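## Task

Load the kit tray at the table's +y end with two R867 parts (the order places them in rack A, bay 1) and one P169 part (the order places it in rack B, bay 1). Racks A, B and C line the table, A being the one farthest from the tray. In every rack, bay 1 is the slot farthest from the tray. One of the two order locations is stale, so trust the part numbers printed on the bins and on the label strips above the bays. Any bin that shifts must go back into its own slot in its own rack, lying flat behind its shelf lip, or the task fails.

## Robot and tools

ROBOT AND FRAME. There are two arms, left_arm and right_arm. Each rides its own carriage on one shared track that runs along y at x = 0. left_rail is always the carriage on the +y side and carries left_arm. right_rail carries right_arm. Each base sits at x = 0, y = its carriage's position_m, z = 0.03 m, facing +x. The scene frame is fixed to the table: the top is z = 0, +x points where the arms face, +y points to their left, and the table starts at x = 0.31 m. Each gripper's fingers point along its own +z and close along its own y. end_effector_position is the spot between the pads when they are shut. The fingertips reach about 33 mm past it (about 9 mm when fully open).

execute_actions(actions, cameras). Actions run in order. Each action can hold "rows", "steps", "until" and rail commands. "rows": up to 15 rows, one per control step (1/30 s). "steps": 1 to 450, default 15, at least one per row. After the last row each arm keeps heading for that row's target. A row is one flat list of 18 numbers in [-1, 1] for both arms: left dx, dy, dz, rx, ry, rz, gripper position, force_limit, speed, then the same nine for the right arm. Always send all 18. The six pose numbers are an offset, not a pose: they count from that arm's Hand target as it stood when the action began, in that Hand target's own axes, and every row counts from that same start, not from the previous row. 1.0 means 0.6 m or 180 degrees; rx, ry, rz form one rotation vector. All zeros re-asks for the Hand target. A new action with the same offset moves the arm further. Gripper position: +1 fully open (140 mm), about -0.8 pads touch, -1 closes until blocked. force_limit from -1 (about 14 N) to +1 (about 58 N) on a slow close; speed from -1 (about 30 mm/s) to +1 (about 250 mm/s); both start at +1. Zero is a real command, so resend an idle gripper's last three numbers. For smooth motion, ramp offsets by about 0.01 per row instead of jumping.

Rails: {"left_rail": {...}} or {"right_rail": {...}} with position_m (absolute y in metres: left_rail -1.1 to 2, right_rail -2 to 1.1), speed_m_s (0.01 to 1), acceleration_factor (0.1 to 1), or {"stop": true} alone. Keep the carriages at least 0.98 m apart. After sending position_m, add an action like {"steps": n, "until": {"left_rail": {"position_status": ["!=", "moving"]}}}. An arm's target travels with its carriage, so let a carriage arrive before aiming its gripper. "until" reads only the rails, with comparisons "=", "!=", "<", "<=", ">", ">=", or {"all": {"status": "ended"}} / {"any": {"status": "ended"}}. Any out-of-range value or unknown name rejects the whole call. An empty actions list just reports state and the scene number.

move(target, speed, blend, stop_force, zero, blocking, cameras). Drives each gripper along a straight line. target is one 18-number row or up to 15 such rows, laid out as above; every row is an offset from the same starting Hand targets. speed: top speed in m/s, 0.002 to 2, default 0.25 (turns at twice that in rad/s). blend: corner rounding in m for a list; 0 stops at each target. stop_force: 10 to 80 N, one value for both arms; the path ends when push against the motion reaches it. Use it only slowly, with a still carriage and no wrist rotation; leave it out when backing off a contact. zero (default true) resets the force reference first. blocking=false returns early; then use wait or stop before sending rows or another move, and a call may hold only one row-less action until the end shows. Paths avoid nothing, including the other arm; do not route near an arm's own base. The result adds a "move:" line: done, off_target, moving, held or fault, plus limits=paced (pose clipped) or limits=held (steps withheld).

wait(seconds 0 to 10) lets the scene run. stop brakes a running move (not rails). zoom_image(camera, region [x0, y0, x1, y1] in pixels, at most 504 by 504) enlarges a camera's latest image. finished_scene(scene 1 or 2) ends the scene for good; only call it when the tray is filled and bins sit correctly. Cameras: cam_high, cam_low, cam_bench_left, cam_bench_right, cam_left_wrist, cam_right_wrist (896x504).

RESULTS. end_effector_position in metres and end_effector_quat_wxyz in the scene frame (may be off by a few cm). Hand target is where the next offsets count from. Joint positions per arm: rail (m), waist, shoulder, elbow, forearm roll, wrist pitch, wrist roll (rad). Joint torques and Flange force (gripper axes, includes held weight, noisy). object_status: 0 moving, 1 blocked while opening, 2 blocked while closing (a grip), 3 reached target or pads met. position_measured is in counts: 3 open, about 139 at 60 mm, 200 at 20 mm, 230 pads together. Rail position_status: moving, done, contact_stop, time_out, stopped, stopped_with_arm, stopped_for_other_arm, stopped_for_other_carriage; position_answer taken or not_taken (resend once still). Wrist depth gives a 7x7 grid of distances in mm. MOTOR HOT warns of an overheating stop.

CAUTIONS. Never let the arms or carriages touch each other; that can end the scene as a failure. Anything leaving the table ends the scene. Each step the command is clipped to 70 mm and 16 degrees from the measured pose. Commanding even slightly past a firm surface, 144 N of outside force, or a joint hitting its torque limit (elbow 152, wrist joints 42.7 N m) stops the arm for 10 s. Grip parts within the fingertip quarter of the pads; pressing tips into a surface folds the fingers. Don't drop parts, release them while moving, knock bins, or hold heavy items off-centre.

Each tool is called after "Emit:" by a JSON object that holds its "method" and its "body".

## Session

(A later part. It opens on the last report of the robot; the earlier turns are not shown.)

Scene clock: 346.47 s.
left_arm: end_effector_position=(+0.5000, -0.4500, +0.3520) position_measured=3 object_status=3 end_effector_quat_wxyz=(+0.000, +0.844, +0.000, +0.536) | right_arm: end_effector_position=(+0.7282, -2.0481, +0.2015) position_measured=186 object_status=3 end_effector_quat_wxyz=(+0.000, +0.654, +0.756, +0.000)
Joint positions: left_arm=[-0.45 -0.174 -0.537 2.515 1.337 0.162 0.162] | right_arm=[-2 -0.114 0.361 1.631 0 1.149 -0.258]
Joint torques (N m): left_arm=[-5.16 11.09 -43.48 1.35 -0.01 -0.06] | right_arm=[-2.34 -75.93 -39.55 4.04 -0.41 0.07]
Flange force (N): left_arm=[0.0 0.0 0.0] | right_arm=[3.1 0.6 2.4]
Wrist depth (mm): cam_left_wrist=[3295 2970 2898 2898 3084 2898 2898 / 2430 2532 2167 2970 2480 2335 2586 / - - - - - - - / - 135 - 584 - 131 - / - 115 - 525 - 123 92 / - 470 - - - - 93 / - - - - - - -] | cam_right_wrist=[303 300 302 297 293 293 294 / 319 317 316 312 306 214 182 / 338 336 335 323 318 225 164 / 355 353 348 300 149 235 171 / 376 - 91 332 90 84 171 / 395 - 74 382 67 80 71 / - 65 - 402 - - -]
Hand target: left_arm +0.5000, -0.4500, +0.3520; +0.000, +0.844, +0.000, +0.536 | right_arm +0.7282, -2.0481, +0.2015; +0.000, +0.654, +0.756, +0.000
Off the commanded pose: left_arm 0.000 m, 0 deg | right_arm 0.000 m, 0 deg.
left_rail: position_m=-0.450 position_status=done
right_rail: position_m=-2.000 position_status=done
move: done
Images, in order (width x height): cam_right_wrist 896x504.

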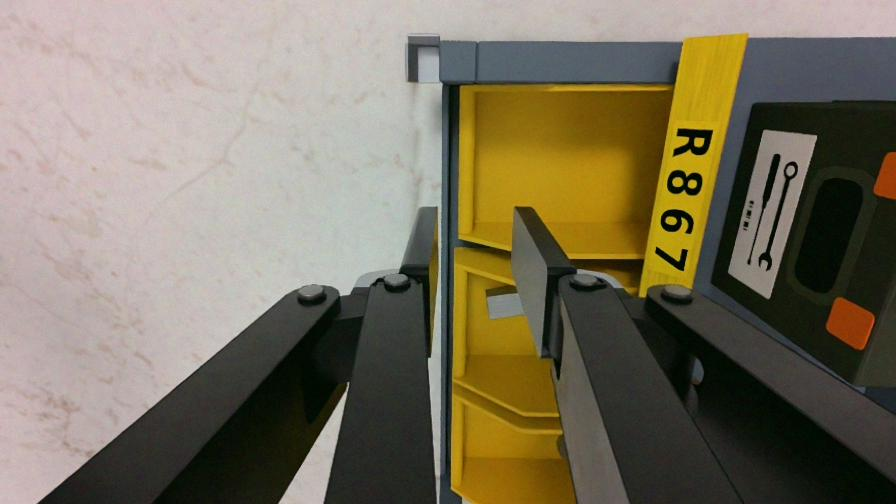

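Emit:
{"method": "move", "body": {"target": [0.003,0.05,0.367,-0.0169,-0.2487,0.0185,-0.3,1,0,0,-0.33,-0.25,0,0,0,-0.45,1,0], "speed": 0.3, "cameras": ["cam_left_wrist","cam_right_wrist"]}}

Scene clock: 357.50 s.
left_arm: end_effector_position=(+0.7000, -0.4800, +0.2599) position_measured=167 object_status=3 end_effector_quat_wxyz=(+0.007, +0.984, -0.038, +0.174) | right_arm: end_effector_position=(+0.5322, -2.0766, +0.3514) position_measured=186 object_status=3 end_effector_quat_wxyz=(+0.000, +0.654, +0.756, +0.000)
Joint positions: left_arm=[-0.45 -0.095 0.12 1.866 0.009 0.806 1.548] | right_arm=[-2 -0.208 -0.016 1.8 0 1.357 -0.352]
Joint torques (N m): left_arm=[-5.16 -52.56 -40.53 3.98 -0.63 -0.07] | right_arm=[-2.44 -41.18 -42.2 4.33 -0.4 0.05]
Flange force (N): left_arm=[-1.3 -8.6 1.6] | right_arm=[3.8 3.3 2.8]
Wrist depth (mm): cam_left_wrist=[292 298 297 296 301 403 410 / 310 384 394 389 - - - / 329 387 - 391 327 - - / - 388 - 166 148 - - / - - 92 398 - 90 - / - - - - - - - / - - - - - - -] | cam_right_wrist=[410 441 435 429 429 425 424 / 429 469 454 450 452 441 363 / 454 490 487 483 470 435 375 / 524 516 501 494 489 491 390 / 1345 541 91 526 90 84 390 / 1392 - 74 572 67 80 64 / - 65 - 613 - - -]
Hand target: left_arm +0.7000, -0.4800, +0.2599; +0.007, +0.984, -0.038, +0.174 | right_arm +0.5322, -2.0766, +0.3514; +0.000, +0.654, +0.756, +0.000
Off the commanded pose: left_arm 0.000 m, 0 deg | right_arm 0.000 m, 0 deg.
left_rail: position_m=-0.450 position_status=done
right_rail: position_m=-2.000 position_status=done
move: done
Images, in order (width x height): cam_left_wrist 896x504, cam_right_wrist 896x504.

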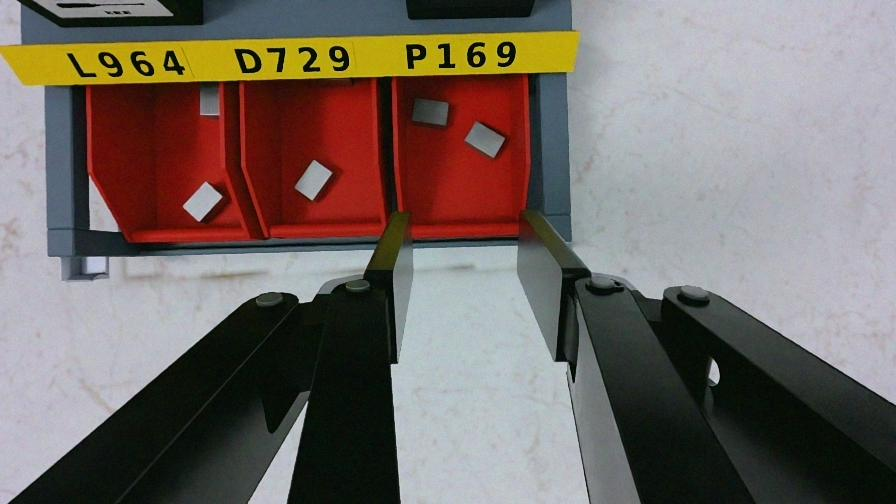

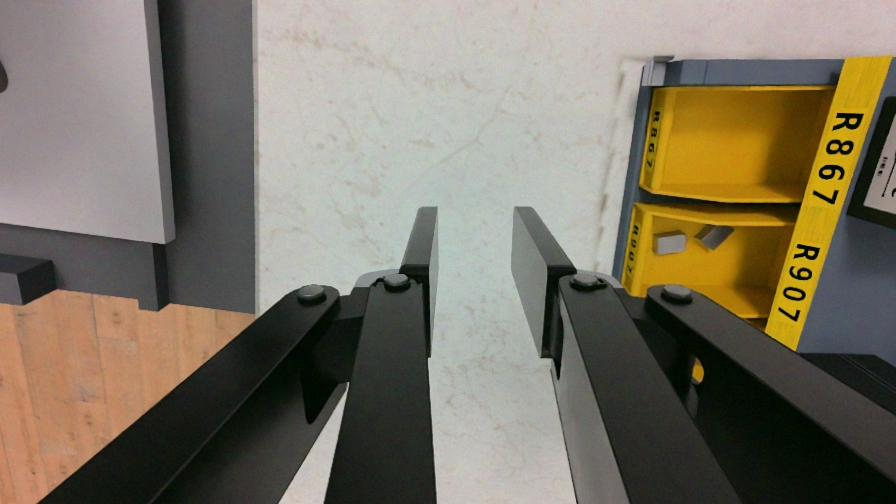

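Emit:
{"method": "move", "body": {"target": [0.0587,0.034,0.2875,-0.0353,-0.0165,0.1056,-0.28,1,0,0,0,0,0,0,0,-0.45,1,0], "speed": 0.15, "cameras": ["cam_left_wrist"]}}

Scene clock: 390.00 s.
left_arm: end_effector_position=(+0.7903, -0.5074, +0.1099) position_measured=164 object_status=3 end_effector_quat_wxyz=(+0.031, +0.967, -0.209, +0.145) | right_arm: end_effector_position=(+0.5322, -2.0766, +0.3514) position_measured=186 object_status=3 end_effector_quat_wxyz=(+0.000, +0.654, +0.756, +0.000)
Joint positions: left_arm=[-0.45 -0.074 0.407 1.782 -0.161 0.679 2.035] | right_arm=[-2 -0.208 -0.016 1.8 0 1.357 -0.352]
Joint torques (N m): left_arm=[-5.49 -76.02 -34.89 3.2 -0.48 -0.07] | right_arm=[-2.56 -40.41 -42.25 4.34 -0.43 0.07]
Flange force (N): left_arm=[-2.9 -7.2 -0.3] | right_arm=[4.0 2.1 2.7]
Wrist depth (mm): cam_left_wrist=[- 100 121 144 137 - - / - 147 147 138 146 - - / 148 138 143 239 - - - / 140 150 211 241 121 - - / - - 92 243 - 90 - / - - - 246 - - - / - - - - - - -] | cam_right_wrist=[410 443 433 437 435 425 425 / 429 462 - 455 463 429 362 / 454 485 481 478 473 439 371 / 447 513 508 492 150 460 390 / 1345 - 91 525 90 84 417 / - - 74 560 67 79 64 / - 65 - - - - -]
Hand target: left_arm +0.7903, -0.5074, +0.1098; +0.031, +0.967, -0.209, +0.145 | right_arm +0.5322, -2.0766, +0.3514; +0.000, +0.654, +0.756, +0.000
Off the commanded pose: left_arm 0.000 m, 0 deg | right_arm 0.000 m, 0 deg.
left_rail: position_m=-0.450 position_status=done
right_rail: position_m=-2.000 position_status=done
move: done
Images, in order (width x height): cam_left_wrist 896x504.

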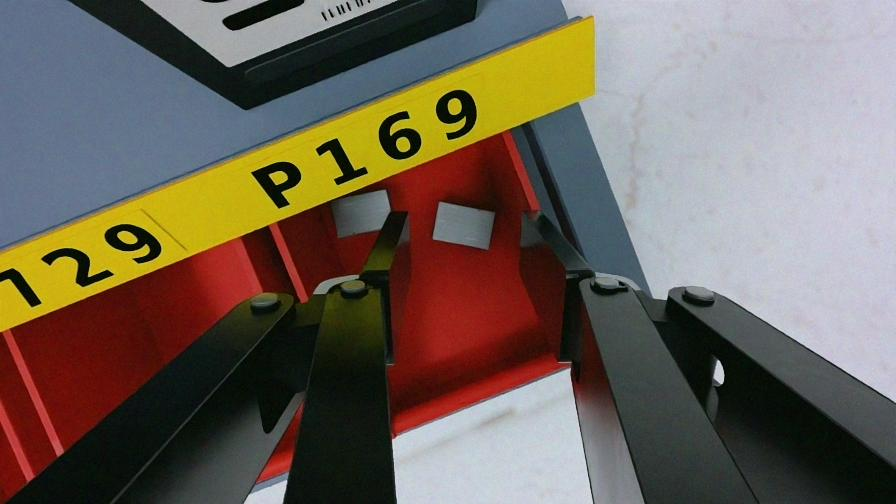

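Emit:
{"method": "move", "body": {"target": [[0.0048,0.0035,0.0015,0,0,0,-0.34,1,0,0,0,0,0,0,0,-0.45,1,0],[-0.0112,0.0035,0.054,0,0,0,-0.34,1,0,0,0,0,0,0,0,-0.45,1,0]], "speed": 0.05, "cameras": ["cam_left_wrist"]}}

Scene clock: 405.87 s.
left_arm: end_effector_position=(+0.7922, -0.5106, +0.0769) position_measured=172 object_status=3 end_effector_quat_wxyz=(+0.031, +0.967, -0.209, +0.145) | right_arm: end_effector_position=(+0.5322, -2.0766, +0.3514) position_measured=186 object_status=3 end_effector_quat_wxyz=(+0.000, +0.654, +0.756, +0.000)
Joint positions: left_arm=[-0.45 -0.078 0.443 1.8 -0.171 0.626 2.044] | right_arm=[-2 -0.208 -0.016 1.8 0 1.357 -0.352]
Joint torques (N m): left_arm=[-5.02 -78.98 -33.85 3.11 -0.37 -0.07] | right_arm=[-2.42 -40.5 -42.19 4.31 -0.43 0.05]
Flange force (N): left_arm=[-3.2 -7.3 0.9] | right_arm=[3.8 1.6 2.4]
Wrist depth (mm): cam_left_wrist=[- 93 114 114 107 - - / 114 114 104 110 132 - - / - 106 117 207 133 215 - / 111 136 193 194 134 - - / - - 92 211 - 90 - / - - - 211 - - - / - - - 222 - - -] | cam_right_wrist=[409 440 432 427 432 429 425 / 432 461 454 454 453 437 365 / 456 491 483 481 461 462 370 / 520 519 504 119 488 475 389 / 1353 - 91 521 90 84 395 / 1425 - 74 549 67 79 64 / - 65 - - - - -]
Hand target: left_arm +0.7922, -0.5106, +0.0769; +0.031, +0.967, -0.209, +0.145 | right_arm +0.5322, -2.0766, +0.3514; +0.000, +0.654, +0.756, +0.000
Off the commanded pose: left_arm 0.000 m, 0 deg | right_arm 0.000 m, 0 deg.
left_rail: position_m=-0.450 position_status=done
right_rail: position_m=-2.000 position_status=done
move: done
Images, in order (width x height): cam_left_wrist 896x504.

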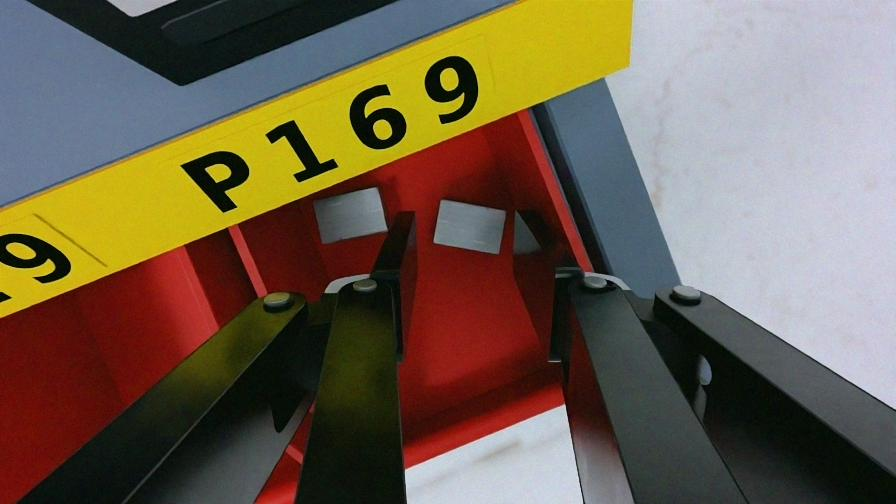

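Emit:
{"method": "move", "body": {"target": [[0.003,0.0017,0.001,-0.0162,0,0.0531,-0.34,1,0,0,0,0,0,0,0,-0.45,1,0],[-0.0114,0.0017,0.0488,-0.0162,0,0.0531,-0.34,1,0,0,0,0,0,0,0,-0.45,1,0]], "speed": 0.04, "cameras": ["cam_left_wrist"]}}

Scene clock: 424.67 s.
left_arm: end_effector_position=(+0.7936, -0.5123, +0.0469) position_measured=172 object_status=3 end_effector_quat_wxyz=(+0.044, +0.945, -0.293, +0.141) | right_arm: end_effector_position=(+0.5322, -2.0766, +0.3514) position_measured=186 object_status=3 end_effector_quat_wxyz=(+0.000, +0.654, +0.756, +0.000)
Joint positions: left_arm=[-0.45 -0.059 0.486 1.798 -0.263 0.618 2.31] | right_arm=[-2 -0.208 -0.016 1.8 0 1.357 -0.352]
Joint torques (N m): left_arm=[-5.56 -81.54 -32.55 2.69 -0.39 -0.08] | right_arm=[-2.35 -40.37 -42.15 4.33 -0.42 0.07]
Flange force (N): left_arm=[-4.8 -6.7 -0.2] | right_arm=[4.2 1.0 1.9]
Wrist depth (mm): cam_left_wrist=[- 85 73 77 87 - 193 / - 73 78 138 104 - - / - 77 178 178 108 103 - / - 85 163 164 127 104 187 / 107 109 92 180 127 90 - / - - - 181 - - - / - - - - - - -] | cam_right_wrist=[411 426 432 430 431 424 427 / 429 460 456 455 453 444 361 / 455 485 480 479 477 461 368 / 522 526 509 145 487 499 382 / 1316 - 91 110 90 84 394 / 1408 - 74 572 67 80 64 / - 65 - 608 - - -]
Hand target: left_arm +0.7937, -0.5123, +0.0469; +0.044, +0.945, -0.293, +0.141 | right_arm +0.5322, -2.0766, +0.3514; +0.000, +0.654, +0.756, +0.000
Off the commanded pose: left_arm 0.000 m, 0 deg | right_arm 0.000 m, 0 deg.
left_rail: position_m=-0.450 position_status=done
right_rail: position_m=-2.000 position_status=done
move: done
Images, in order (width x height): cam_left_wrist 896x504.

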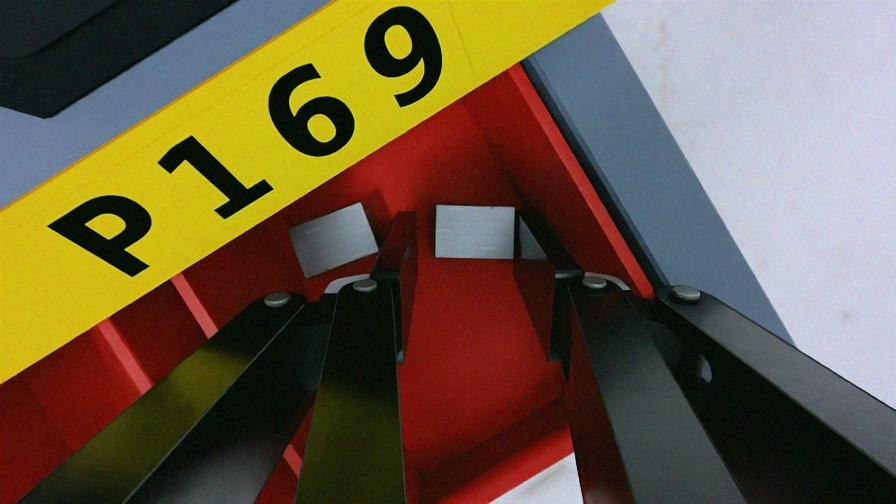

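Emit:
{"method": "move", "body": {"target": [[0,0,0,0,0,0,-1,-0.1,-1,0,0,0,0,0,0,-0.45,1,0],[0.0487,0,-0.1594,0,0,0,-1,-0.1,-1,0,0,0,0,0,0,-0.45,1,0]], "speed": 0.07, "cameras": ["cam_left_wrist"]}}

Scene clock: 431.33 s.
left_arm: end_effector_position=(+0.7936, -0.5123, +0.1469) position_measured=186 object_status=2 end_effector_quat_wxyz=(+0.044, +0.945, -0.293, +0.141) | right_arm: end_effector_position=(+0.5322, -2.0766, +0.3514) position_measured=186 object_status=3 end_effector_quat_wxyz=(+0.000, +0.654, +0.756, +0.000)
Joint positions: left_arm=[-0.45 -0.059 0.389 1.729 -0.216 0.778 2.249] | right_arm=[-2 -0.208 -0.016 1.8 0 1.357 -0.352]
Joint torques (N m): left_arm=[-5.06 -77.51 -37.08 3.22 -0.35 -0.04] | right_arm=[-2.66 -40.57 -42.2 4.32 -0.44 0.05]
Flange force (N): left_arm=[-3.9 -6.6 1.4] | right_arm=[4.6 1.9 2.6]
Wrist depth (mm): cam_left_wrist=[- - 110 182 - - - / - 108 157 175 - - - / 183 183 179 183 - - - / 185 185 182 164 - - - / 185 178 92 282 - 91 - / 181 - - - - - - / - - - - - - -] | cam_right_wrist=[407 443 435 432 429 430 422 / 433 465 456 454 455 407 353 / 457 493 481 482 477 461 367 / 505 524 507 492 150 486 397 / 1345 - 91 528 90 84 414 / 1400 - 74 564 67 80 64 / - 65 - 608 - - -]
Hand target: left_arm +0.7936, -0.5123, +0.1469; +0.044, +0.945, -0.293, +0.141 | right_arm +0.5322, -2.0766, +0.3514; +0.000, +0.654, +0.756, +0.000
Off the commanded pose: left_arm 0.000 m, 0 deg | right_arm 0.000 m, 0 deg.
left_rail: position_m=-0.450 position_status=done
right_rail: position_m=-2.000 position_status=done
move: done
Images, in order (width x height): cam_left_wrist 896x504.

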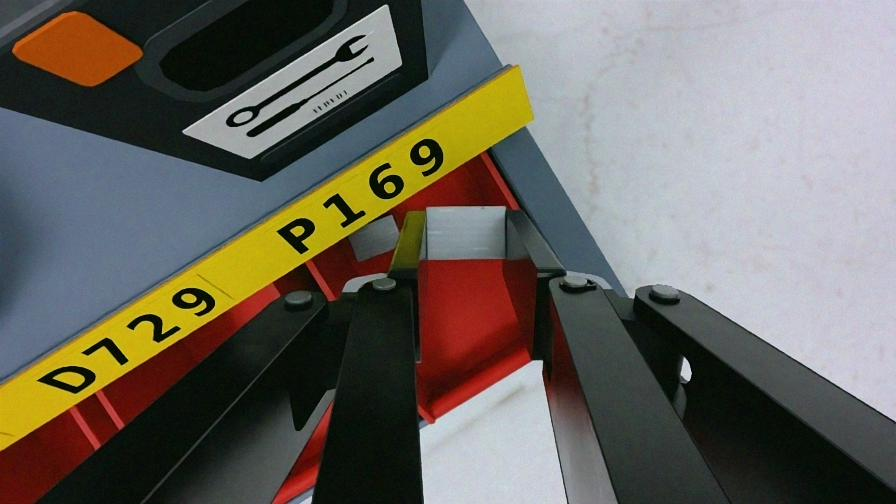

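Emit:
{"method": "move", "body": {"target": [[0.029,0,-0.0956,0,0,0,-1,-0.1,-1,0,0,0,0,0,0,-0.45,1,0],[-0.2107,0.0967,-0.4215,0.0283,-0.0916,-0.1897,-1,-0.1,-1,0,0,0,0,0,0,-0.45,1,0]], "speed": 0.25, "blend": [0.02,0], "cameras": []}}

Emit:
{"method": "execute_actions", "body": {"actions": [{"left_rail":{"position_m":1.9,"acceleration_factor":0.8},"steps":450,"until":{"left_rail":{"position_status":["!=","moving"]}}}], "cameras": ["cam_left_wrist"]}}

Scene clock: 443.37 s.
left_arm: end_effector_position=(+0.6001, -0.4501, +0.3517) position_measured=186 object_status=2 end_effector_quat_wxyz=(+0.000, +1.000, +0.000, +0.000) | right_arm: end_effector_position=(+0.5322, -2.0766, +0.3514) position_measured=186 object_status=3 end_effector_quat_wxyz=(+0.000, +0.654, +0.756, +0.000)
Joint positions: left_arm=[-0.45 -0.058 0.084 1.696 0 1.362 1.514] | right_arm=[-2 -0.208 -0.016 1.8 0 1.357 -0.352]
Joint torques (N m): left_arm=[-5.18 -51.03 -42.33 4.24 0.32 -0.06] | right_arm=[-2.63 -40.49 -42.14 4.38 -0.42 0.08]
Flange force (N): left_arm=[0.0 -9.3 2.2] | right_arm=[4.3 2.2 3.0]
Wrist depth (mm): cam_left_wrist=[- 423 - - - - - / - 450 - - - 493 - / - - - 483 477 461 - / - - - 164 132 - 533 / - - 92 - - 89 - / - - - - - - - / - - - 577 - - -] | cam_right_wrist=[408 444 434 429 433 424 425 / 429 459 456 454 454 447 364 / 457 480 484 481 472 459 367 / 521 534 494 496 483 477 393 / 1361 - 91 524 90 84 415 / 1400 - 74 564 67 80 67 / - 65 - 605 - - -]
Hand target: left_arm +0.6001, -0.4501, +0.3517; +0.000, +1.000, +0.000, +0.000 | right_arm +0.5322, -2.0766, +0.3514; +0.000, +0.654, +0.756, +0.000
Off the commanded pose: left_arm 0.000 m, 0 deg | right_arm 0.000 m, 0 deg.
left_rail: position_m=-0.450 position_status=done
right_rail: position_m=-2.000 position_status=done
move: done
No camera images: "cameras" was empty.

Scene clock: 447.93 s.
left_arm: end_effector_position=(+0.6001, +1.8999, +0.3518) position_measured=186 object_status=2 end_effector_quat_wxyz=(+0.000, +1.000, +0.000, +0.000) | right_arm: end_effector_position=(+0.5322, -2.0766, +0.3514) position_measured=186 object_status=3 end_effector_quat_wxyz=(+0.000, +0.654, +0.756, +0.000)
Joint positions: left_arm=[1.9 -0.058 0.084 1.696 0 1.362 1.514] | right_arm=[-2 -0.208 -0.016 1.8 0 1.357 -0.352]
Joint torques (N m): left_arm=[-5.35 -51.19 -42.3 4.25 0.32 -0.04] | right_arm=[-2.44 -40.65 -42.13 4.33 -0.41 0.09]
Flange force (N): left_arm=[0.4 -9.1 2.1] | right_arm=[4.1 2.0 2.7]
Wrist depth (mm): cam_left_wrist=[429 - 423 - - - - / - - - - 440 - - / - - - - - 483 486 / 491 - - 164 - 498 - / - - 92 - - 89 - / - - - - - - - / - - - 574 - - -] | cam_right_wrist=[412 444 432 432 430 426 423 / 429 467 455 454 454 417 362 / 453 486 475 481 474 469 366 / 527 513 508 497 482 486 399 / 1338 - 91 519 90 84 425 / 1433 - 74 - 67 80 64 / - 65 - 613 - - -]
Hand target: left_arm +0.6001, +1.8999, +0.3517; +0.000, +1.000, +0.000, +0.000 | right_arm +0.5322, -2.0766, +0.3514; +0.000, +0.654, +0.756, +0.000
Tool commands: left_gripper/position=-1.0 left_gripper/force_limit=-0.1 left_gripper/speed=-1.0 right_gripper/position=-0.45 right_gripper/force_limit=+1.0 right_gripper/speed=+0.0
Off the commanded pose: left_arm 0.000 m, 0 deg | right_arm 0.000 m, 0 deg.
left_rail: position_m=1.900 position_status=done
right_rail: position_m=-2.000 position_status=done
Images, in order (width x height): cam_left_wrist 896x504.

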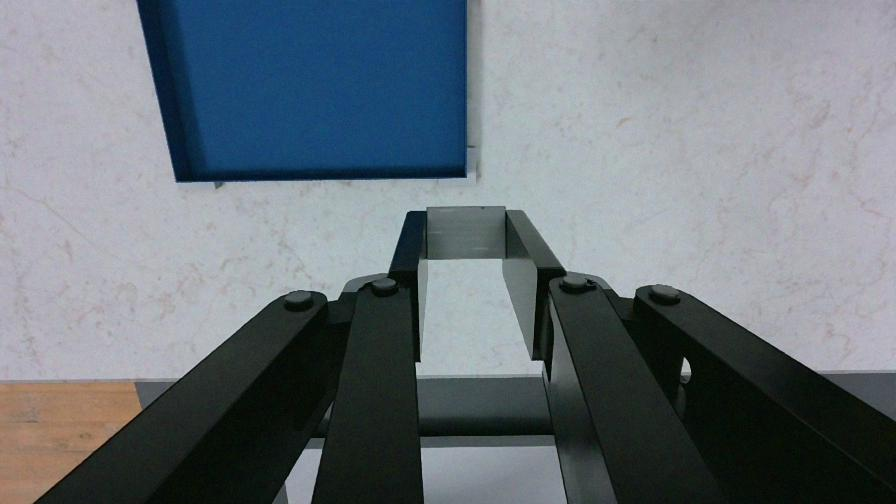

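Emit:
{"method": "move", "body": {"target": [0.1,-0.383,0.437,0,0,0,-1,-0.1,-1,0,0,0,0,0,0,-0.45,1,0], "speed": 0.25, "cameras": []}}

Emit:
{"method": "move", "body": {"target": [0,0,0.12,0,0,0,-1,-0.1,-1,0,0,0,0,0,0,-0.45,1,0], "speed": 0.02, "stop_force": 10, "cameras": ["cam_left_wrist"]}}

Emit:
{"method": "move", "body": {"target": [[0,0,0,0,0,0,-0.25,1,-0.8,0,0,0,0,0,0,-0.45,1,0],[-0.1,0.383,-0.525,0,0,0,-0.25,1,-0.8,0,0,0,0,0,0,-0.45,1,0]], "speed": 0.25, "cameras": []}}

Emit:
{"method": "execute_actions", "body": {"actions": [{"left_rail":{"position_m":-1.0,"acceleration_factor":1},"steps":450,"until":{"left_rail":{"position_status":["!=","moving"]}}}], "cameras": []}}

Emit:
{"method": "move", "body": {"target": [0.083,0.833,0.337,0,0,0,-0.25,1,-0.8,0,0,0,0,0,0,-0.45,1,0], "speed": 0.3, "cameras": ["cam_left_wrist"]}}

Scene clock: 469.47 s.
left_arm: end_effector_position=(+0.6603, +2.1298, +0.0897) position_measured=186 object_status=2 end_effector_quat_wxyz=(+0.000, +1.000, +0.000, +0.000) | right_arm: end_effector_position=(+0.5322, -2.0766, +0.3514) position_measured=186 object_status=3 end_effector_quat_wxyz=(+0.000, +0.654, +0.756, +0.000)
Joint positions: left_arm=[1.9 0.285 0.409 1.792 0 0.941 1.857] | right_arm=[-2 -0.208 -0.016 1.8 0 1.357 -0.352]
Joint torques (N m): left_arm=[-4.7 -76.51 -34.91 3.48 0.34 -0.07] | right_arm=[-2.25 -40.58 -42.19 4.31 -0.4 0.06]
Flange force (N): left_arm=[-2.9 -7.0 1.6] | right_arm=[3.8 1.6 2.3]
Wrist depth (mm): cam_left_wrist=[- - - 199 199 196 200 / - 207 205 207 208 - 211 / - - 216 209 - 221 220 / - - - 164 226 234 234 / - - 92 244 - 96 247 / - - - - - - - / - - - - - - -] | cam_right_wrist=[410 420 432 433 432 425 422 / 432 465 459 454 452 442 361 / 452 492 482 477 472 453 365 / 510 509 502 144 490 497 393 / 1353 - 90 111 90 84 418 / 1408 - 74 563 67 80 71 / - 65 - 608 - - -]
Hand target: left_arm +0.6602, +2.1298, +0.0896; +0.000, +1.000, +0.000, +0.000 | right_arm +0.5322, -2.0766, +0.3514; +0.000, +0.654, +0.756, +0.000
Off the commanded pose: left_arm 0.000 m, 0 deg | right_arm 0.000 m, 0 deg.
left_rail: position_m=1.900 position_status=done
right_rail: position_m=-2.000 position_status=done
move: done
No camera images: "cameras" was empty.

Scene clock: 472.37 s.
left_arm: end_effector_position=(+0.6602, +2.1297, +0.0435) position_measured=186 object_status=2 end_effector_quat_wxyz=(+0.000, +1.000, +0.000, +0.000) | right_arm: end_effector_position=(+0.5322, -2.0766, +0.3514) position_measured=186 object_status=3 end_effector_quat_wxyz=(+0.000, +0.654, +0.756, +0.000)
Joint positions: left_arm=[1.9 0.285 0.456 1.822 0 0.864 1.857] | right_arm=[-2 -0.208 -0.016 1.8 0 1.357 -0.352]
Joint torques (N m): left_arm=[-5.31 -79.38 -32.8 3.29 0.33 -0.04] | right_arm=[-2.45 -40.73 -42.24 4.35 -0.43 0.07]
Flange force (N): left_arm=[-2.2 -7.7 2.3] | right_arm=[3.5 2.4 3.1]
Wrist depth (mm): cam_left_wrist=[- 156 156 157 157 158 158 / - - 163 164 165 166 167 / - - 172 171 174 175 177 / - - 180 164 181 183 185 / - - 92 192 - 96 197 / - - - 202 - - - / - - - 222 - - -] | cam_right_wrist=[411 445 432 430 434 426 424 / 432 466 456 454 452 417 360 / 454 496 479 477 470 458 360 / 527 527 508 494 492 493 388 / 1345 - 91 112 90 84 397 / 1400 - 74 - 67 80 64 / - 65 - - - - -]
Hand target: left_arm +0.6602, +2.1297, +0.0436; +0.000, +1.000, +0.000, +0.000 (not the last commanded pose) | right_arm +0.5322, -2.0766, +0.3514; +0.000, +0.654, +0.756, +0.000
Off the commanded pose: left_arm 0.026 m, 0 deg | right_arm 0.000 m, 0 deg.
left_rail: position_m=1.900 position_status=done
right_rail: position_m=-2.000 position_status=done
move: contact (left_arm)
Images, in order (width x height): cam_left_wrist 896x504.

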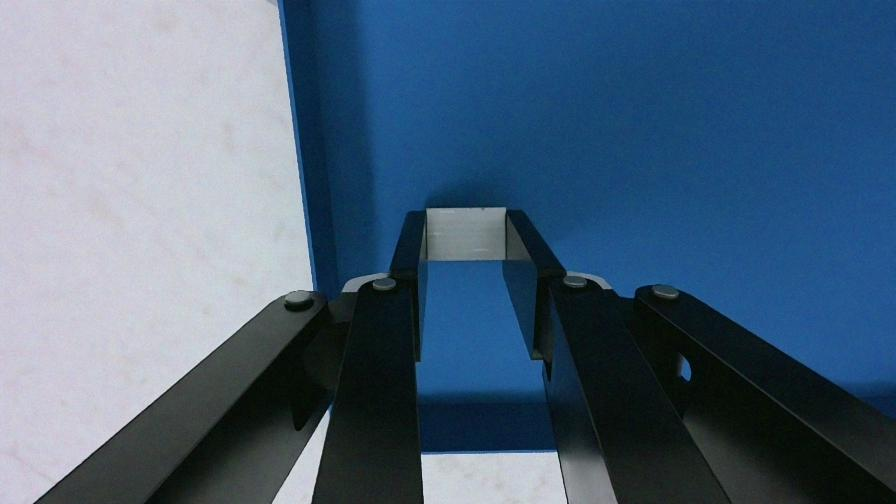

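Scene clock: 474.93 s.
left_arm: end_effector_position=(+0.6000, +1.9000, +0.3585) position_measured=160 object_status=3 end_effector_quat_wxyz=(+0.000, +1.000, +0.000, +0.000) | right_arm: end_effector_position=(+0.5322, -2.0766, +0.3514) position_measured=186 object_status=3 end_effector_quat_wxyz=(+0.000, +0.654, +0.756, +0.000)
Joint positions: left_arm=[1.9 -0.058 0.082 1.686 0 1.374 1.514] | right_arm=[-2 -0.208 -0.016 1.8 0 1.357 -0.352]
Joint torques (N m): left_arm=[-4.85 -50.44 -41.92 4.25 0.31 -0.08] | right_arm=[-2.44 -40.44 -42.21 4.34 -0.4 0.06]
Flange force (N): left_arm=[0.4 -8.6 1.4] | right_arm=[4.1 1.5 2.6]
Wrist depth (mm): cam_left_wrist=[427 402 - - - - - / - 433 - - - - - / 488 - - - - - - / - - - - 121 - - / - - 91 - - 90 - / - - - 594 - - - / - - - 584 - - -] | cam_right_wrist=[410 444 430 431 428 429 426 / 428 469 455 455 455 442 364 / 458 492 480 476 469 460 370 / 525 522 504 493 484 497 391 / 1302 546 91 113 90 84 425 / 1392 - 74 559 67 80 64 / - 65 - - - - -]
Hand target: left_arm +0.6001, +1.8999, +0.3585; +0.000, +1.000, +0.000, +0.000 | right_arm +0.5322, -2.0766, +0.3514; +0.000, +0.654, +0.756, +0.000
Off the commanded pose: left_arm 0.000 m, 0 deg | right_arm 0.000 m, 0 deg.
left_rail: position_m=1.900 position_status=done
right_rail: position_m=-2.000 position_status=done
move: done
No camera images: "cameras" was empty.

Scene clock: 479.67 s.
left_arm: end_effector_position=(+0.6001, -1.0000, +0.3585) position_measured=160 object_status=3 end_effector_quat_wxyz=(+0.000, +1.000, +0.000, +0.000) | right_arm: end_effector_position=(+0.5322, -2.0766, +0.3514) position_measured=186 object_status=3 end_effector_quat_wxyz=(+0.000, +0.654, +0.756, +0.000)
Joint positions: left_arm=[-1 -0.058 0.082 1.686 0 1.374 1.514] | right_arm=[-2 -0.208 -0.016 1.8 0 1.357 -0.352]
Joint torques (N m): left_arm=[-5.03 -50.41 -42.07 4.25 0.31 -0.07] | right_arm=[-2.52 -40.59 -42.19 4.35 -0.42 0.07]
Flange force (N): left_arm=[0.5 -8.0 1.6] | right_arm=[4.3 1.5 2.1]
Wrist depth (mm): cam_left_wrist=[418 436 441 - - - - / - 467 458 - - - 458 / - - 448 - - - - / 502 - - - 120 - - / - - 91 - - 90 529 / - - - - - - - / - - - 582 - - -] | cam_right_wrist=[407 442 433 433 429 427 425 / 432 466 456 454 448 454 354 / 456 492 482 476 475 455 370 / 512 527 502 497 150 496 393 / 1331 - 91 527 90 84 419 / 1408 - 74 568 67 80 64 / - 65 - 613 - - -]
Hand target: left_arm +0.6001, -1.0000, +0.3585; +0.000, +1.000, +0.000, +0.000 | right_arm +0.5322, -2.0766, +0.3514; +0.000, +0.654, +0.756, +0.000
Tool commands: left_gripper/position=-0.25 left_gripper/force_limit=+1.0 left_gripper/speed=-0.8 right_gripper/position=-0.45 right_gripper/force_limit=+1.0 right_gripper/speed=+0.0
Off the commanded pose: left_arm 0.000 m, 0 deg | right_arm 0.000 m, 0 deg.
left_rail: position_m=-1.000 position_status=done
right_rail: position_m=-2.000 position_status=done
No camera images: "cameras" was empty.

Scene clock: 481.87 s.
left_arm: end_effector_position=(+0.6497, -1.4999, +0.1564) position_measured=160 object_status=3 end_effector_quat_wxyz=(+0.000, +1.000, +0.000, +0.000) | right_arm: end_effector_position=(+0.5322, -2.0766, +0.3514) position_measured=186 object_status=3 end_effector_quat_wxyz=(+0.000, +0.654, +0.756, +0.000)
Joint positions: left_arm=[-1 -0.698 0.523 1.473 0 1.145 0.873] | right_arm=[-2 -0.208 -0.016 1.8 0 1.357 -0.352]
Joint torques (N m): left_arm=[-4.93 -91.68 -38.81 3.99 0.43 -0.04] | right_arm=[-2.61 -40.53 -42.19 4.34 -0.41 0.07]
Flange force (N): left_arm=[3.9 -3.9 1.6] | right_arm=[3.8 2.1 3.0]
Wrist depth (mm): cam_left_wrist=[- - - - 256 - - / - - - - 271 281 - / 286 - - - 283 288 - / - 309 - - 119 - - / - - 92 - - 90 - / - - - - - - - / - - - - - - -] | cam_right_wrist=[409 442 439 434 426 425 425 / 431 464 454 455 450 442 352 / 454 493 475 475 470 464 367 / 510 516 504 118 487 483 396 / 1345 - 91 90 90 84 420 / 1417 - 74 561 67 80 67 / - 65 - - - - -]
Hand target: left_arm +0.6497, -1.4999, +0.1563; +0.000, +1.000, +0.000, +0.000 | right_arm +0.5322, -2.0766, +0.3514; +0.000, +0.654, +0.756, +0.000
Off the commanded pose: left_arm 0.000 m, 0 deg | right_arm 0.000 m, 0 deg.
left_rail: position_m=-1.000 position_status=done
right_rail: position_m=-2.000 position_status=done
move: done
Images, in order (width x height): cam_left_wrist 896x504.

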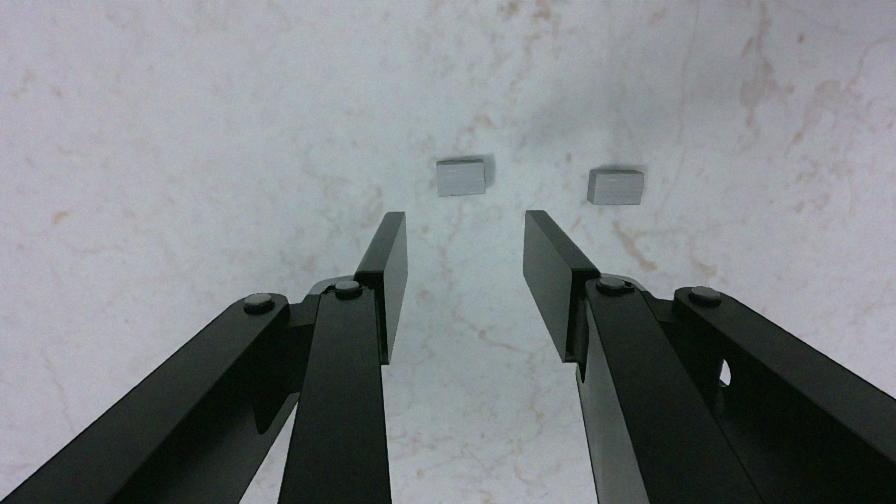

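Emit:
{"method": "move", "body": {"target": [[0,0,0.194,0,0,0,-0.25,1,-0.8,0,0,0,0,0,0,-0.45,1,0],[0,0,0.194,0,0,0,-1,-0.1,-1,0,0,0,0,0,0,-0.45,1,0],[0,0,0,0,0,0,-1,-0.1,-1,0,0,0,0,0,0,-0.45,1,0]], "speed": 0.12, "cameras": ["cam_left_wrist"]}}

Emit:
{"method": "move", "body": {"target": [-0.083,-0.833,-0.327,0,0,0,-1,-0.1,-1,0,0,0,0,0,0,-0.45,1,0], "speed": 0.25, "cameras": []}}

Emit:
{"method": "execute_actions", "body": {"actions": [{"left_rail":{"position_m":1.9,"acceleration_factor":0.8},"steps":450,"until":{"left_rail":{"position_status":["!=","moving"]}}}], "cameras": []}}

Emit:
{"method": "move", "body": {"target": [0.1,-0.258,0.437,0,0,0,-1,-0.1,-1,0,0,0,0,0,0,-0.45,1,0], "speed": 0.25, "cameras": ["cam_left_wrist"]}}

Emit:
{"method": "move", "body": {"target": [0,0,0.12,0,0,0,-1,-0.1,-1,0,0,0,0,0,0,-0.45,1,0], "speed": 0.02, "stop_force": 10, "cameras": []}}

Emit:
{"method": "move", "body": {"target": [[0,0,0,0,0,0,-0.33,1,-0.8,0,0,0,0,0,0,-0.45,1,0],[0,0,-0.2,0,0,0,-0.33,1,-0.8,0,0,0,0,0,0,-0.45,1,0],[-0.1,0.258,-0.525,0,0,0,-0.25,1,-0.8,0,0,0,0,0,0,-0.45,1,0]], "speed": 0.25, "cameras": ["cam_left_wrist"]}}

Scene clock: 505.17 s.
left_arm: end_effector_position=(+0.6497, -1.4999, +0.1563) position_measured=186 object_status=2 end_effector_quat_wxyz=(+0.000, +1.000, +0.000, +0.000) | right_arm: end_effector_position=(+0.5322, -2.0766, +0.3514) position_measured=186 object_status=3 end_effector_quat_wxyz=(+0.000, +0.654, +0.756, +0.000)
Joint positions: left_arm=[-1 -0.698 0.523 1.473 0 1.145 0.873] | right_arm=[-2 -0.208 -0.016 1.8 0 1.357 -0.352]
Joint torques (N m): left_arm=[-4.96 -92.69 -39.59 3.97 0.35 -0.04] | right_arm=[-2.44 -40.48 -42.19 4.33 -0.43 0.07]
Flange force (N): left_arm=[3.8 -4.5 2.7] | right_arm=[4.0 1.8 2.5]
Wrist depth (mm): cam_left_wrist=[- 254 - 259 - - - / - - - - - 269 272 / - - - - - - - / 297 - - 163 - - - / - - 92 - - 90 - / - - - - - - - / - - - - - - -] | cam_right_wrist=[412 444 432 431 432 425 423 / 431 468 452 456 453 439 359 / 454 493 490 481 481 455 369 / 525 519 500 493 488 492 397 / 1281 547 91 97 90 84 401 / 1400 - 74 572 67 79 67 / - 65 - 604 - - -]
Hand target: left_arm +0.6497, -1.4999, +0.1563; +0.000, +1.000, +0.000, +0.000 | right_arm +0.5322, -2.0766, +0.3514; +0.000, +0.654, +0.756, +0.000
Off the commanded pose: left_arm 0.000 m, 0 deg | right_arm 0.000 m, 0 deg.
left_rail: position_m=-1.000 position_status=done
right_rail: position_m=-2.000 position_status=done
move: done
Images, in order (width x height): cam_left_wrist 896x504.

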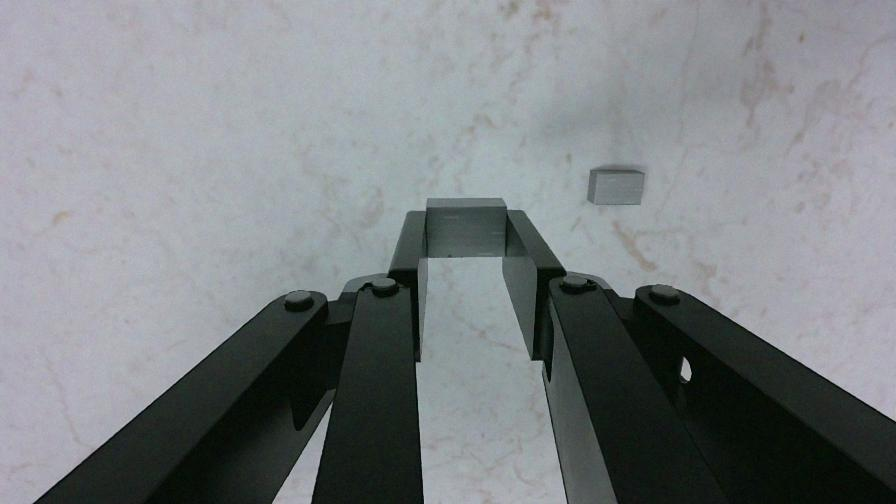

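Scene clock: 507.70 s.
left_arm: end_effector_position=(+0.6001, -1.0001, +0.3526) position_measured=186 object_status=2 end_effector_quat_wxyz=(+0.000, +1.000, +0.000, +0.000) | right_arm: end_effector_position=(+0.5322, -2.0766, +0.3514) position_measured=186 object_status=3 end_effector_quat_wxyz=(+0.000, +0.654, +0.756, +0.000)
Joint positions: left_arm=[-1 -0.058 0.084 1.694 0 1.363 1.514] | right_arm=[-2 -0.208 -0.016 1.8 0 1.357 -0.352]
Joint torques (N m): left_arm=[-5.61 -51.2 -42.19 4.2 0.33 -0.05] | right_arm=[-2.38 -40.53 -42.27 4.35 -0.42 0.06]
Flange force (N): left_arm=[0.9 -9.8 2.2] | right_arm=[4.4 1.4 2.5]
Wrist depth (mm): cam_left_wrist=[- - - - - - - / - - - 462 452 451 - / 473 - - 469 - - - / - - - 164 130 - - / - - 92 - - 90 - / - - - - - - - / - - - 575 - - -] | cam_right_wrist=[410 443 431 432 432 425 424 / 429 464 445 457 453 426 366 / 454 483 483 480 473 470 365 / 526 520 505 496 493 493 404 / 1331 - 91 524 90 84 410 / 1408 - 74 564 67 80 64 / - 65 - 619 - - -]
Hand target: left_arm +0.6001, -1.0000, +0.3525; +0.000, +1.000, +0.000, +0.000 | right_arm +0.5322, -2.0766, +0.3514; +0.000, +0.654, +0.756, +0.000
Off the commanded pose: left_arm 0.000 m, 0 deg | right_arm 0.000 m, 0 deg.
left_rail: position_m=-1.000 position_status=done
right_rail: position_m=-2.000 position_status=done
move: done
No camera images: "cameras" was empty.

Scene clock: 512.83 s.
left_arm: end_effector_position=(+0.6001, +1.8999, +0.3525) position_measured=186 object_status=2 end_effector_quat_wxyz=(+0.000, +1.000, +0.000, +0.000) | right_arm: end_effector_position=(+0.5322, -2.0766, +0.3514) position_measured=186 object_status=3 end_effector_quat_wxyz=(+0.000, +0.654, +0.756, +0.000)
Joint positions: left_arm=[1.9 -0.058 0.084 1.694 0 1.363 1.514] | right_arm=[-2 -0.208 -0.016 1.8 0 1.357 -0.352]
Joint torques (N m): left_arm=[-5.26 -51.18 -42.41 4.22 0.3 -0.03] | right_arm=[-2.32 -40.41 -42.17 4.33 -0.44 0.08]
Flange force (N): left_arm=[0.1 -9.1 2.1] | right_arm=[4.9 0.4 1.9]
Wrist depth (mm): cam_left_wrist=[433 - - 437 - - - / - - 448 - - - - / - - - - - - 494 / - - 513 163 - - - / - - 92 - - 90 - / - - - - - - - / - - - 581 - - -] | cam_right_wrist=[408 446 432 427 429 425 425 / 432 466 462 456 459 433 358 / 451 492 498 481 469 463 370 / 530 522 503 145 497 499 392 / 1338 - 91 112 90 84 420 / 1408 - 74 571 67 80 67 / - 65 - - - - -]
Hand target: left_arm +0.6001, +1.8999, +0.3525; +0.000, +1.000, +0.000, +0.000 | right_arm +0.5322, -2.0766, +0.3514; +0.000, +0.654, +0.756, +0.000
Tool commands: left_gripper/position=-1.0 left_gripper/force_limit=-0.1 left_gripper/speed=-1.0 right_gripper/position=-0.45 right_gripper/force_limit=+1.0 right_gripper/speed=+0.0
Off the commanded pose: left_arm 0.000 m, 0 deg | right_arm 0.000 m, 0 deg.
left_rail: position_m=1.900 position_status=done
right_rail: position_m=-2.000 position_status=done
No camera images: "cameras" was empty.

Scene clock: 514.47 s.
left_arm: end_effector_position=(+0.6602, +2.0547, +0.0904) position_measured=186 object_status=2 end_effector_quat_wxyz=(+0.000, +1.000, +0.000, +0.000) | right_arm: end_effector_position=(+0.5322, -2.0766, +0.3514) position_measured=186 object_status=3 end_effector_quat_wxyz=(+0.000, +0.654, +0.756, +0.000)
Joint positions: left_arm=[1.9 0.179 0.38 1.834 0 0.927 1.751] | right_arm=[-2 -0.208 -0.016 1.8 0 1.357 -0.352]
Joint torques (N m): left_arm=[-5.17 -73.6 -34.54 3.45 0.33 -0.1] | right_arm=[-2.46 -40.56 -42.14 4.33 -0.41 0.05]
Flange force (N): left_arm=[-1.6 -8.3 2.3] | right_arm=[4.0 2.1 2.4]
Wrist depth (mm): cam_left_wrist=[- 196 198 199 200 198 197 / - 204 205 211 212 - 198 / - 210 217 220 223 - 210 / - 226 228 164 232 236 217 / - - 92 246 - 96 222 / - - - 263 - - - / - - - - - - -] | cam_right_wrist=[410 443 432 432 430 425 423 / 433 468 457 454 455 444 361 / 454 490 482 474 474 462 369 / 519 524 504 494 487 491 399 / 1384 - 91 113 90 84 410 / 1408 - 74 - 67 79 67 / - 65 - - - - -]
Hand target: left_arm +0.6602, +2.0547, +0.0904; +0.000, +1.000, +0.000, +0.000 | right_arm +0.5322, -2.0766, +0.3514; +0.000, +0.654, +0.756, +0.000
Off the commanded pose: left_arm 0.000 m, 0 deg | right_arm 0.000 m, 0 deg.
left_rail: position_m=1.900 position_status=done
right_rail: position_m=-2.000 position_status=done
move: done
Images, in order (width x height): cam_left_wrist 896x504.

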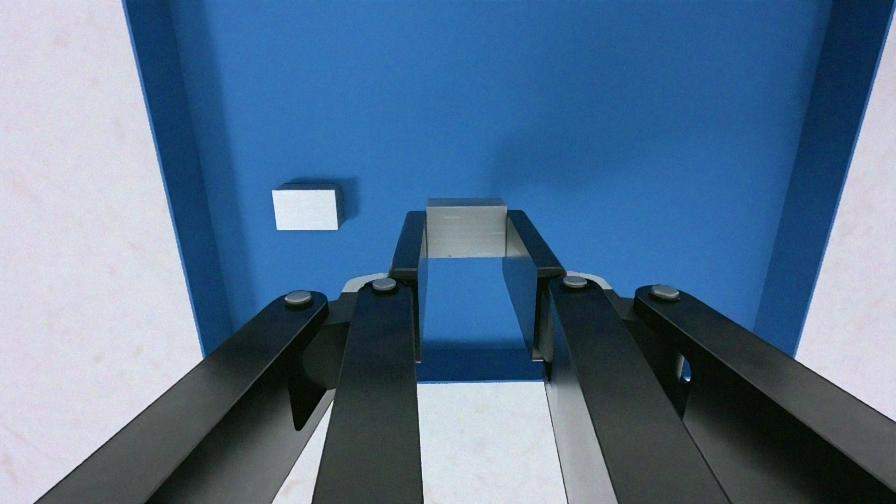

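Scene clock: 517.57 s.
left_arm: end_effector_position=(+0.6603, +2.0547, +0.0402) position_measured=186 object_status=2 end_effector_quat_wxyz=(+0.000, +1.000, +0.000, +0.000) | right_arm: end_effector_position=(+0.5322, -2.0766, +0.3514) position_measured=186 object_status=3 end_effector_quat_wxyz=(+0.000, +0.654, +0.756, +0.000)
Joint positions: left_arm=[1.9 0.179 0.433 1.867 0 0.841 1.751] | right_arm=[-2 -0.208 -0.016 1.8 0 1.357 -0.352]
Joint torques (N m): left_arm=[-5.4 -73.26 -29.96 3.08 0.4 -0.05] | right_arm=[-2.44 -40.75 -42.27 4.36 -0.42 0.08]
Flange force (N): left_arm=[-1.1 -8.2 -2.6] | right_arm=[3.8 2.2 2.8]
Wrist depth (mm): cam_left_wrist=[146 153 153 155 153 155 155 / 146 162 162 161 163 163 163 / 153 169 170 169 171 172 174 / 154 175 177 163 179 181 181 / - 185 92 188 - 188 190 / - - - 200 - - - / - - - - - - -] | cam_right_wrist=[409 439 434 432 429 429 428 / 432 472 454 457 452 432 349 / 457 489 476 477 475 - 365 / 526 524 504 496 486 487 395 / 1331 541 91 522 90 84 412 / 1400 - 74 567 67 80 67 / - 65 - 614 - - -]
Hand target: left_arm +0.6603, +2.0547, +0.0403; +0.000, +1.000, +0.000, +0.000 (not the last commanded pose) | right_arm +0.5322, -2.0766, +0.3514; +0.000, +0.654, +0.756, +0.000
Off the commanded pose: left_arm 0.022 m, 0 deg | right_arm 0.000 m, 0 deg.
left_rail: position_m=1.900 position_status=done
right_rail: position_m=-2.000 position_status=done
move: contact (left_arm)
No camera images: "cameras" was empty.

Scene clock: 520.67 s.
left_arm: end_effector_position=(+0.6001, +1.8999, +0.3552) position_measured=160 object_status=3 end_effector_quat_wxyz=(+0.000, +1.000, +0.000, +0.000) | right_arm: end_effector_position=(+0.5322, -2.0766, +0.3514) position_measured=186 object_status=3 end_effector_quat_wxyz=(+0.000, +0.654, +0.756, +0.000)
Joint positions: left_arm=[1.9 -0.058 0.083 1.691 0 1.368 1.514] | right_arm=[-2 -0.208 -0.016 1.8 0 1.357 -0.352]
Joint torques (N m): left_arm=[-5.12 -50.56 -42.01 4.25 0.33 -0.07] | right_arm=[-2.57 -40.28 -42.13 4.34 -0.42 0.06]
Flange force (N): left_arm=[0.3 -8.9 1.6] | right_arm=[4.6 1.4 2.5]
Wrist depth (mm): cam_left_wrist=[- - - - - - - / - 463 - - - - - / - - - - - - - / - - - 499 121 - - / - - 91 547 - 90 - / - - - - - - - / - - - 577 - - -] | cam_right_wrist=[411 440 432 431 429 425 422 / 429 463 459 454 453 443 367 / 454 489 480 481 475 466 370 / 528 519 508 119 150 487 395 / 1323 550 91 111 90 84 420 / 1384 - 74 569 67 80 71 / - 65 - - - - -]
Hand target: left_arm +0.6001, +1.8999, +0.3552; +0.000, +1.000, +0.000, +0.000 | right_arm +0.5322, -2.0766, +0.3514; +0.000, +0.654, +0.756, +0.000
Off the commanded pose: left_arm 0.000 m, 0 deg | right_arm 0.000 m, 0 deg.
left_rail: position_m=1.900 position_status=done
right_rail: position_m=-2.000 position_status=done
move: done
Images, in order (width x height): cam_left_wrist 896x504.

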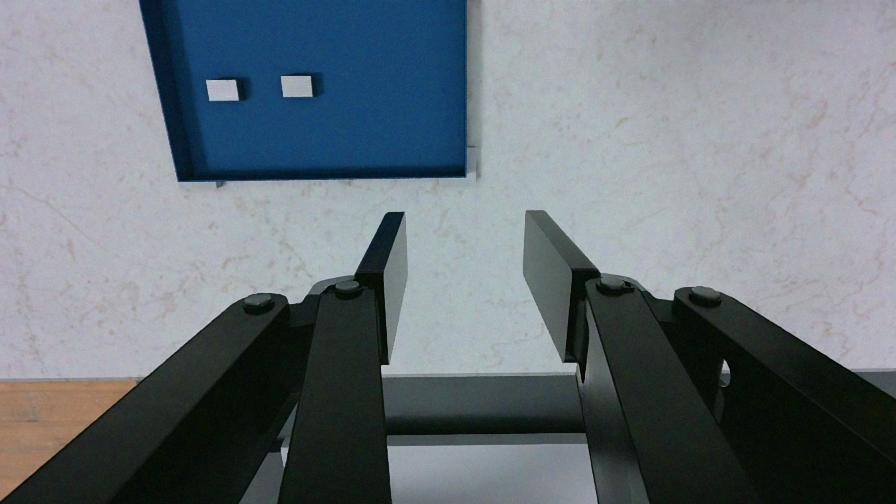

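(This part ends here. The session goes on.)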